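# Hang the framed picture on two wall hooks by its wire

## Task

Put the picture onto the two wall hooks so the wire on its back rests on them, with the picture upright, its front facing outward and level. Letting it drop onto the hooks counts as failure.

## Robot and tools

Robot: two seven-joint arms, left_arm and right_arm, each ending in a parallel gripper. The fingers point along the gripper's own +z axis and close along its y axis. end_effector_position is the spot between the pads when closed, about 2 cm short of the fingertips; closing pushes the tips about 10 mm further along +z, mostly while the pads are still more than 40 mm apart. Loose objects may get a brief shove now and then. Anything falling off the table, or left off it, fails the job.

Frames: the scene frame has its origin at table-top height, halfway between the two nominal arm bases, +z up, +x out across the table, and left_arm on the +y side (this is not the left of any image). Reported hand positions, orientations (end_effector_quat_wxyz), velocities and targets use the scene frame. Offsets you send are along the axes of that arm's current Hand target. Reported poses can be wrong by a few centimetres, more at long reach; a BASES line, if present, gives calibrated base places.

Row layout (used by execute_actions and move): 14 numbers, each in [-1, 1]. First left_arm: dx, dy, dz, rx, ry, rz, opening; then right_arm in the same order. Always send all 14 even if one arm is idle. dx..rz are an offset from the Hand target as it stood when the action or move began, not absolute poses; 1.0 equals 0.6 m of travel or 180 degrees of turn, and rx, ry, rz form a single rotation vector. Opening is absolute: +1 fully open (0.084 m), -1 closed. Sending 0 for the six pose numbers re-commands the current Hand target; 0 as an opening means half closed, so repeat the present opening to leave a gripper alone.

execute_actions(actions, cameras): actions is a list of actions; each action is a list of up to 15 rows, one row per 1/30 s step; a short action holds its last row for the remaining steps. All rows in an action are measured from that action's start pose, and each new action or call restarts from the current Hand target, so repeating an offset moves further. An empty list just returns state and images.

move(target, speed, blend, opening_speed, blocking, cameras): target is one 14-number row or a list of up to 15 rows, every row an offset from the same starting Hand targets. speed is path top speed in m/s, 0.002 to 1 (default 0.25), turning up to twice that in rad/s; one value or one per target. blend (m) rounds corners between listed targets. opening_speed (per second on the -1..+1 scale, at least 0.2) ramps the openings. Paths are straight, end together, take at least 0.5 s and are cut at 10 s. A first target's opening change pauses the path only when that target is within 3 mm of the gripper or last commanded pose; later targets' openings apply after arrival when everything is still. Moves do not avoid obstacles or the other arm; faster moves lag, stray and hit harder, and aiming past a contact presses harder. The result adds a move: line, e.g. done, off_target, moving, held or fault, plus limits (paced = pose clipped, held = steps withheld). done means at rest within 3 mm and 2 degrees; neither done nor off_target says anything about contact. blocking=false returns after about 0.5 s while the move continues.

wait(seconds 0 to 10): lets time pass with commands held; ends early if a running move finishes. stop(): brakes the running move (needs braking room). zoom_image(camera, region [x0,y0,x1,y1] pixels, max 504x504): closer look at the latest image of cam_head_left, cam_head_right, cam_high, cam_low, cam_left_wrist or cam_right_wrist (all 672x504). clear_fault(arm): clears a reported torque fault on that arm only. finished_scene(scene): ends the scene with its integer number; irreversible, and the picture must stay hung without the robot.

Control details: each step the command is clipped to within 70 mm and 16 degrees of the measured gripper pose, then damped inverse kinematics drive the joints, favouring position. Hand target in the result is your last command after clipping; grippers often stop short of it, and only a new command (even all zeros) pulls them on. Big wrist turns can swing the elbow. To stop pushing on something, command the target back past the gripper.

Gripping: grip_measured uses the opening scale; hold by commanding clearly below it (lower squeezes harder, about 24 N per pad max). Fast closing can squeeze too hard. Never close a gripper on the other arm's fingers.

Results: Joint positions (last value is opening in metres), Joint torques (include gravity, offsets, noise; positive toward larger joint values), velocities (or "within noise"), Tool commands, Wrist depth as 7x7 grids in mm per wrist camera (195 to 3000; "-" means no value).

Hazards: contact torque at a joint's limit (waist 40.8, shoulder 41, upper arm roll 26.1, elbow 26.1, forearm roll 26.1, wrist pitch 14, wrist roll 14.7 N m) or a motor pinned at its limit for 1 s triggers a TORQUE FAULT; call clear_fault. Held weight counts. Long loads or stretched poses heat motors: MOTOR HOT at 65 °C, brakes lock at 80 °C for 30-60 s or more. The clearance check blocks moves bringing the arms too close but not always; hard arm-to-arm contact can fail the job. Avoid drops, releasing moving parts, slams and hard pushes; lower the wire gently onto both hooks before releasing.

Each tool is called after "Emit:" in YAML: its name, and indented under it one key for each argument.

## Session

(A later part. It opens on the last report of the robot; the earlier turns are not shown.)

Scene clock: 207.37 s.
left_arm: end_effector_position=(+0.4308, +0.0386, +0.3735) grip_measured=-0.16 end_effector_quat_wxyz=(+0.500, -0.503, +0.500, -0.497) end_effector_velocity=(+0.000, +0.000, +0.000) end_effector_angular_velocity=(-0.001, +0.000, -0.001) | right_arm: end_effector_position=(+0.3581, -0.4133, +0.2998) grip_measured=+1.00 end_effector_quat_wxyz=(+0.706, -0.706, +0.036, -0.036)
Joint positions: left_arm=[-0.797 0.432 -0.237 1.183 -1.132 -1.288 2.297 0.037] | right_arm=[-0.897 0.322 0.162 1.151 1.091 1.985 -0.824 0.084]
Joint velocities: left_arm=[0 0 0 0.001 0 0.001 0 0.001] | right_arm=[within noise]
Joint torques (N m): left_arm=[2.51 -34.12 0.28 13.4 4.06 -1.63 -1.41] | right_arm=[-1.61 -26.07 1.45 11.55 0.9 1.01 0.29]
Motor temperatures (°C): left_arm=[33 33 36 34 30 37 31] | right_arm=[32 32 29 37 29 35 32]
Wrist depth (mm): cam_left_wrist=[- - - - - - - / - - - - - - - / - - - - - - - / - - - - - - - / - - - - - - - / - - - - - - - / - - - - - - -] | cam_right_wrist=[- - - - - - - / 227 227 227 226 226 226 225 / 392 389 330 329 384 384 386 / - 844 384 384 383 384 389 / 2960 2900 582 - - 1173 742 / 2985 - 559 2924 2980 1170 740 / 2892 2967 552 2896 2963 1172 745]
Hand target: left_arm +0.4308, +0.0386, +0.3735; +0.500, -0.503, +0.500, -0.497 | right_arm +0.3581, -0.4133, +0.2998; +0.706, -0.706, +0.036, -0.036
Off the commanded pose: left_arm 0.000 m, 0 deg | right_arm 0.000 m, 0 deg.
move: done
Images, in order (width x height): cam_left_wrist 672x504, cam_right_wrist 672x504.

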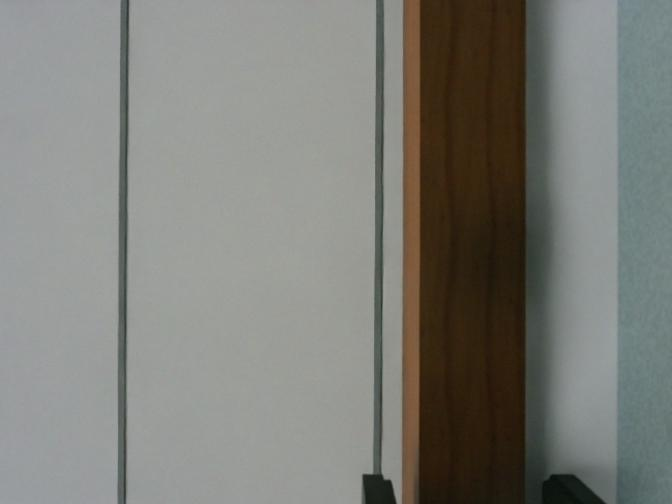

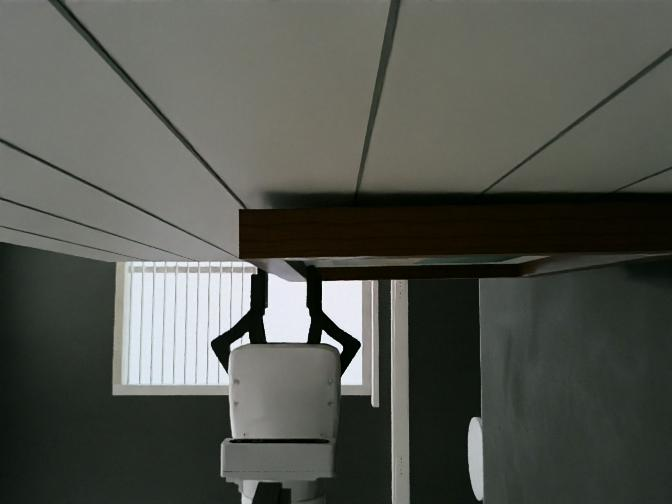

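Emit:
move:
  target:
    - [0,0,0,0,0,0,0.0,0,0,0,0,0,0,1]
    - [0,0,-0.06,0,0,0,0.0,0,0,0,0,0,0,1]
  speed: 0.05
  opening_speed: 0.6
  cameras: ["cam_right_wrist","cam_left_wrist","cam_head_left"]

Scene clock: 212.20 s.
left_arm: end_effector_position=(+0.3949, +0.0384, +0.3737) grip_measured=-0.01 end_effector_quat_wxyz=(+0.500, -0.503, +0.500, -0.497) | right_arm: end_effector_position=(+0.3581, -0.4133, +0.2998) grip_measured=+1.00 end_effector_quat_wxyz=(+0.706, -0.706, +0.036, -0.036)
Joint positions: left_arm=[-0.833 0.386 -0.269 1.108 -1.179 -1.347 2.284 0.044] | right_arm=[-0.897 0.322 0.162 1.151 1.091 1.985 -0.824 0.084]
Joint velocities: within noise
Joint torques (N m): left_arm=[-4.4 -40.26 -2.99 9.48 -0.83 -1.6 -1.49] | right_arm=[-0.99 -26.02 1.88 11.63 0.97 1.13 -0.01]
Motor temperatures (°C): left_arm=[33 33 36 34 30 37 31] | right_arm=[32 32 29 37 29 35 32]
Wrist depth (mm): cam_left_wrist=[218 218 218 218 - - - / 218 218 218 218 - - - / 218 218 218 218 - - - / 218 218 218 218 - - - / 218 218 218 218 - - - / 218 218 218 218 - - - / 218 218 218 218 - - -] | cam_right_wrist=[- - - - - - - / 227 227 227 227 226 226 225 / 390 390 331 329 386 383 384 / 2943 841 384 383 384 383 388 / - 2998 - - 2973 1162 742 / - - 561 575 2893 1167 747 / 2961 - 550 2930 2925 1160 741]
Hand target: left_arm +0.3948, +0.0384, +0.3737; +0.500, -0.503, +0.500, -0.497 | right_arm +0.3581, -0.4133, +0.2998; +0.706, -0.706, +0.036, -0.036
Off the commanded pose: left_arm 0.000 m, 0 deg | right_arm 0.000 m, 0 deg.
move: done
Images, in order (width x height): cam_head_left 672x504, cam_left_wrist 672x504, cam_right_wrist 672x504.

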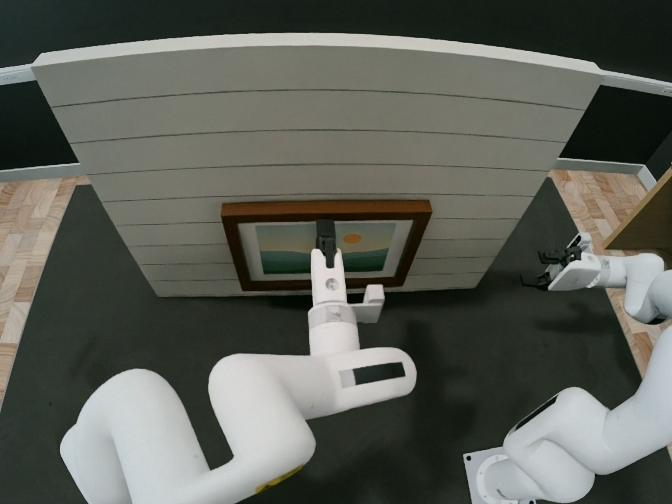

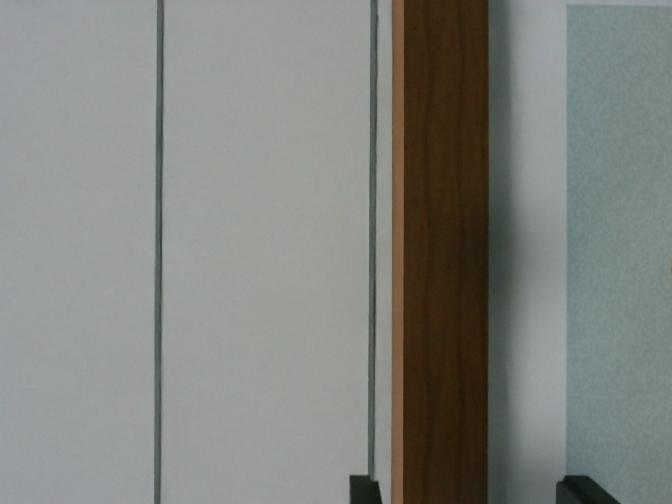

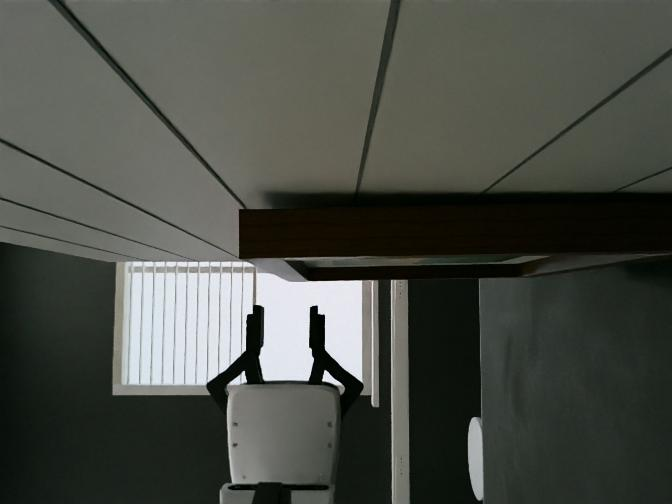

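Emit:
zoom_image:
  camera: "cam_left_wrist"
  region: [130, 0, 530, 100]

Emit:
zoom_image:
  camera: "cam_left_wrist"
  region: [130, 404, 530, 504]

Emit:
move:
  target: [0,0,-0.2,0,0,0,0.0,0,0,0,0,0,0,1]
  speed: 0.2
  cameras: ["cam_left_wrist","cam_head_left","cam_high","cam_right_wrist"]

Emit:
zoom_image:
  camera: "cam_head_left"
  region: [190, 150, 460, 320]

Scaled by 1.260 from the camera's 672x504 image, which has a finer 960x720 frame.

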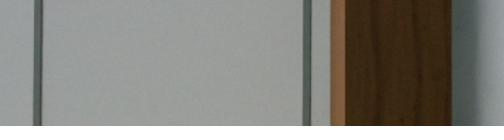

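Scaled by 1.260 from the camera's 672x504 image, which has a finer 960x720 frame.

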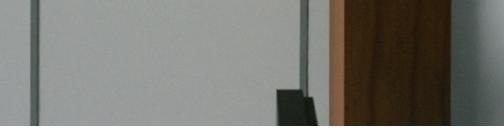

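Scene clock: 215.40 s.
left_arm: end_effector_position=(+0.2749, +0.0377, +0.3745) grip_measured=-0.01 end_effector_quat_wxyz=(+0.500, -0.503, +0.500, -0.497) | right_arm: end_effector_position=(+0.3581, -0.4133, +0.2998) grip_measured=+1.00 end_effector_quat_wxyz=(+0.706, -0.706, +0.036, -0.036)
Joint positions: left_arm=[-0.976 0.289 -0.393 0.947 -1.376 -1.544 2.257 0.044] | right_arm=[-0.897 0.322 0.162 1.151 1.091 1.985 -0.824 0.084]
Joint velocities: within noise
Joint torques (N m): left_arm=[-3.34 -34.23 -3 8.48 -1.29 -1.77 -1.51] | right_arm=[-0.56 -26.14 2.21 11.6 0.91 1.17 -0.09]
Motor temperatures (°C): left_arm=[33 33 36 34 30 37 31] | right_arm=[32 32 29 37 29 35 32]
Wrist depth (mm): cam_left_wrist=[339 338 338 338 298 314 300 / 339 338 338 338 313 315 316 / 338 338 338 338 313 315 316 / 339 338 338 338 313 314 316 / 339 338 339 338 313 315 317 / 338 337 338 338 313 315 316 / 337 338 338 339 297 314 316] | cam_right_wrist=[- - - - - - - / 227 227 227 226 226 226 226 / 392 389 330 329 385 383 384 / - 846 384 384 384 383 388 / - 2975 2975 2959 - 1160 740 / 2944 - 2961 2988 2969 1164 742 / - 2944 2912 2971 2943 1164 748]
Hand target: left_arm +0.2748, +0.0377, +0.3745; +0.500, -0.503, +0.500, -0.497 | right_arm +0.3581, -0.4133, +0.2998; +0.706, -0.706, +0.036, -0.036
Off the commanded pose: left_arm 0.000 m, 0 deg | right_arm 0.000 m, 0 deg.
move: done
Images, in order (width x height): cam_head_left 672x504, cam_high 672x504, cam_left_wrist 672x504, cam_right_wrist 672x504.

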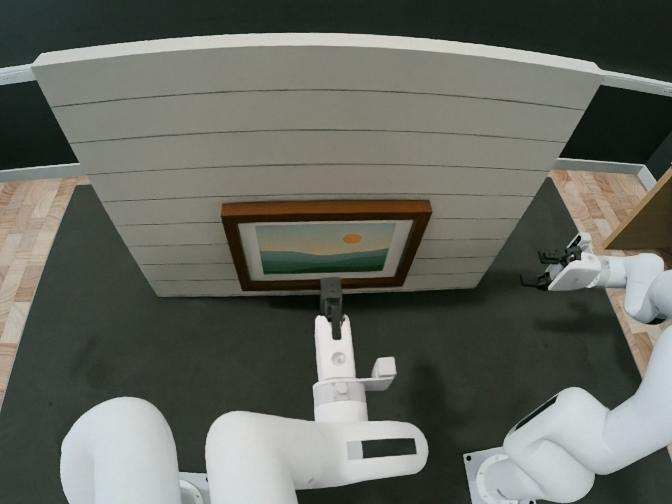

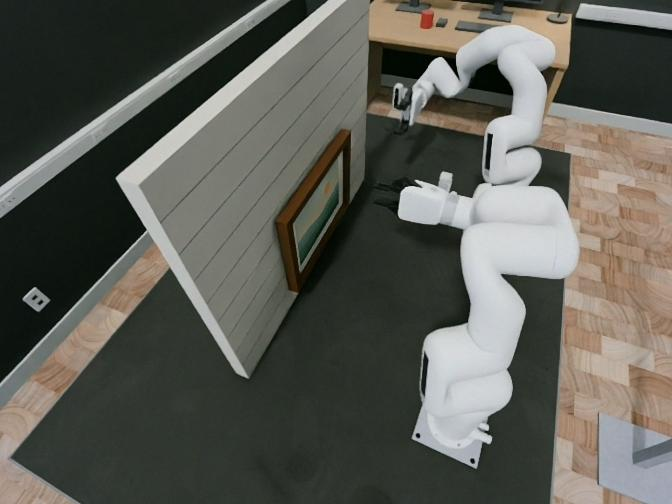

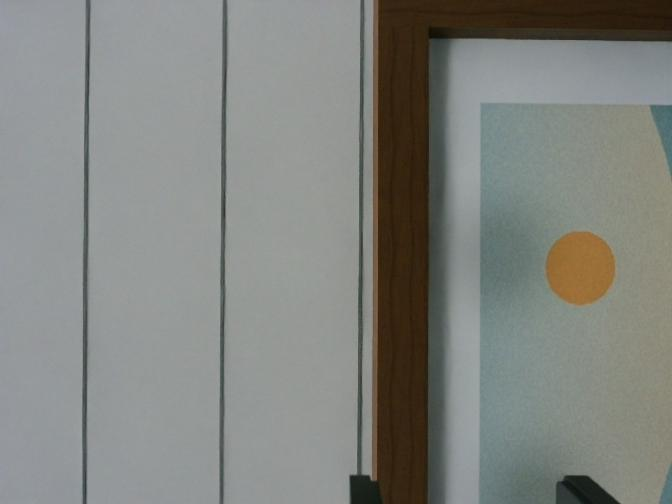

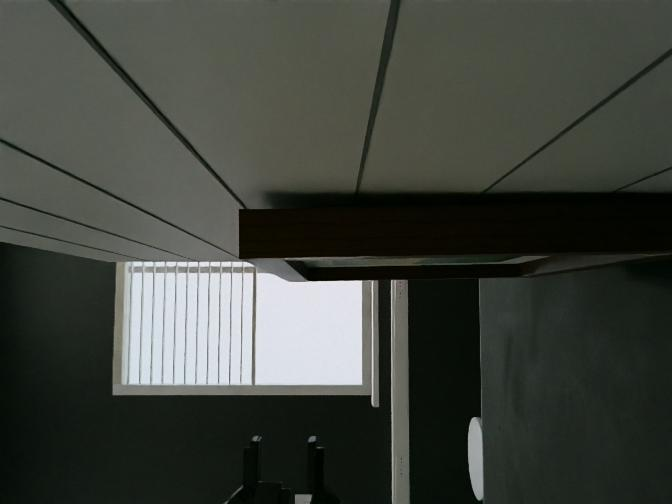

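Scaled by 1.867 from the camera's 672x504 image, which has a finer 960x720 frame.

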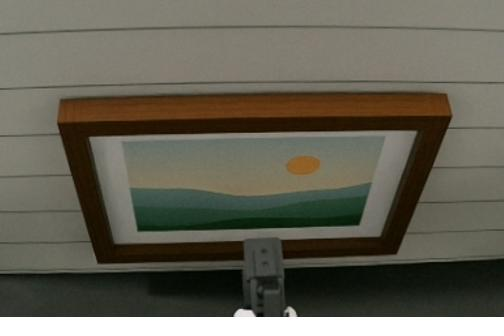

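Emit:
finished_scene:
  scene: 2

The scene is finished: the task was done.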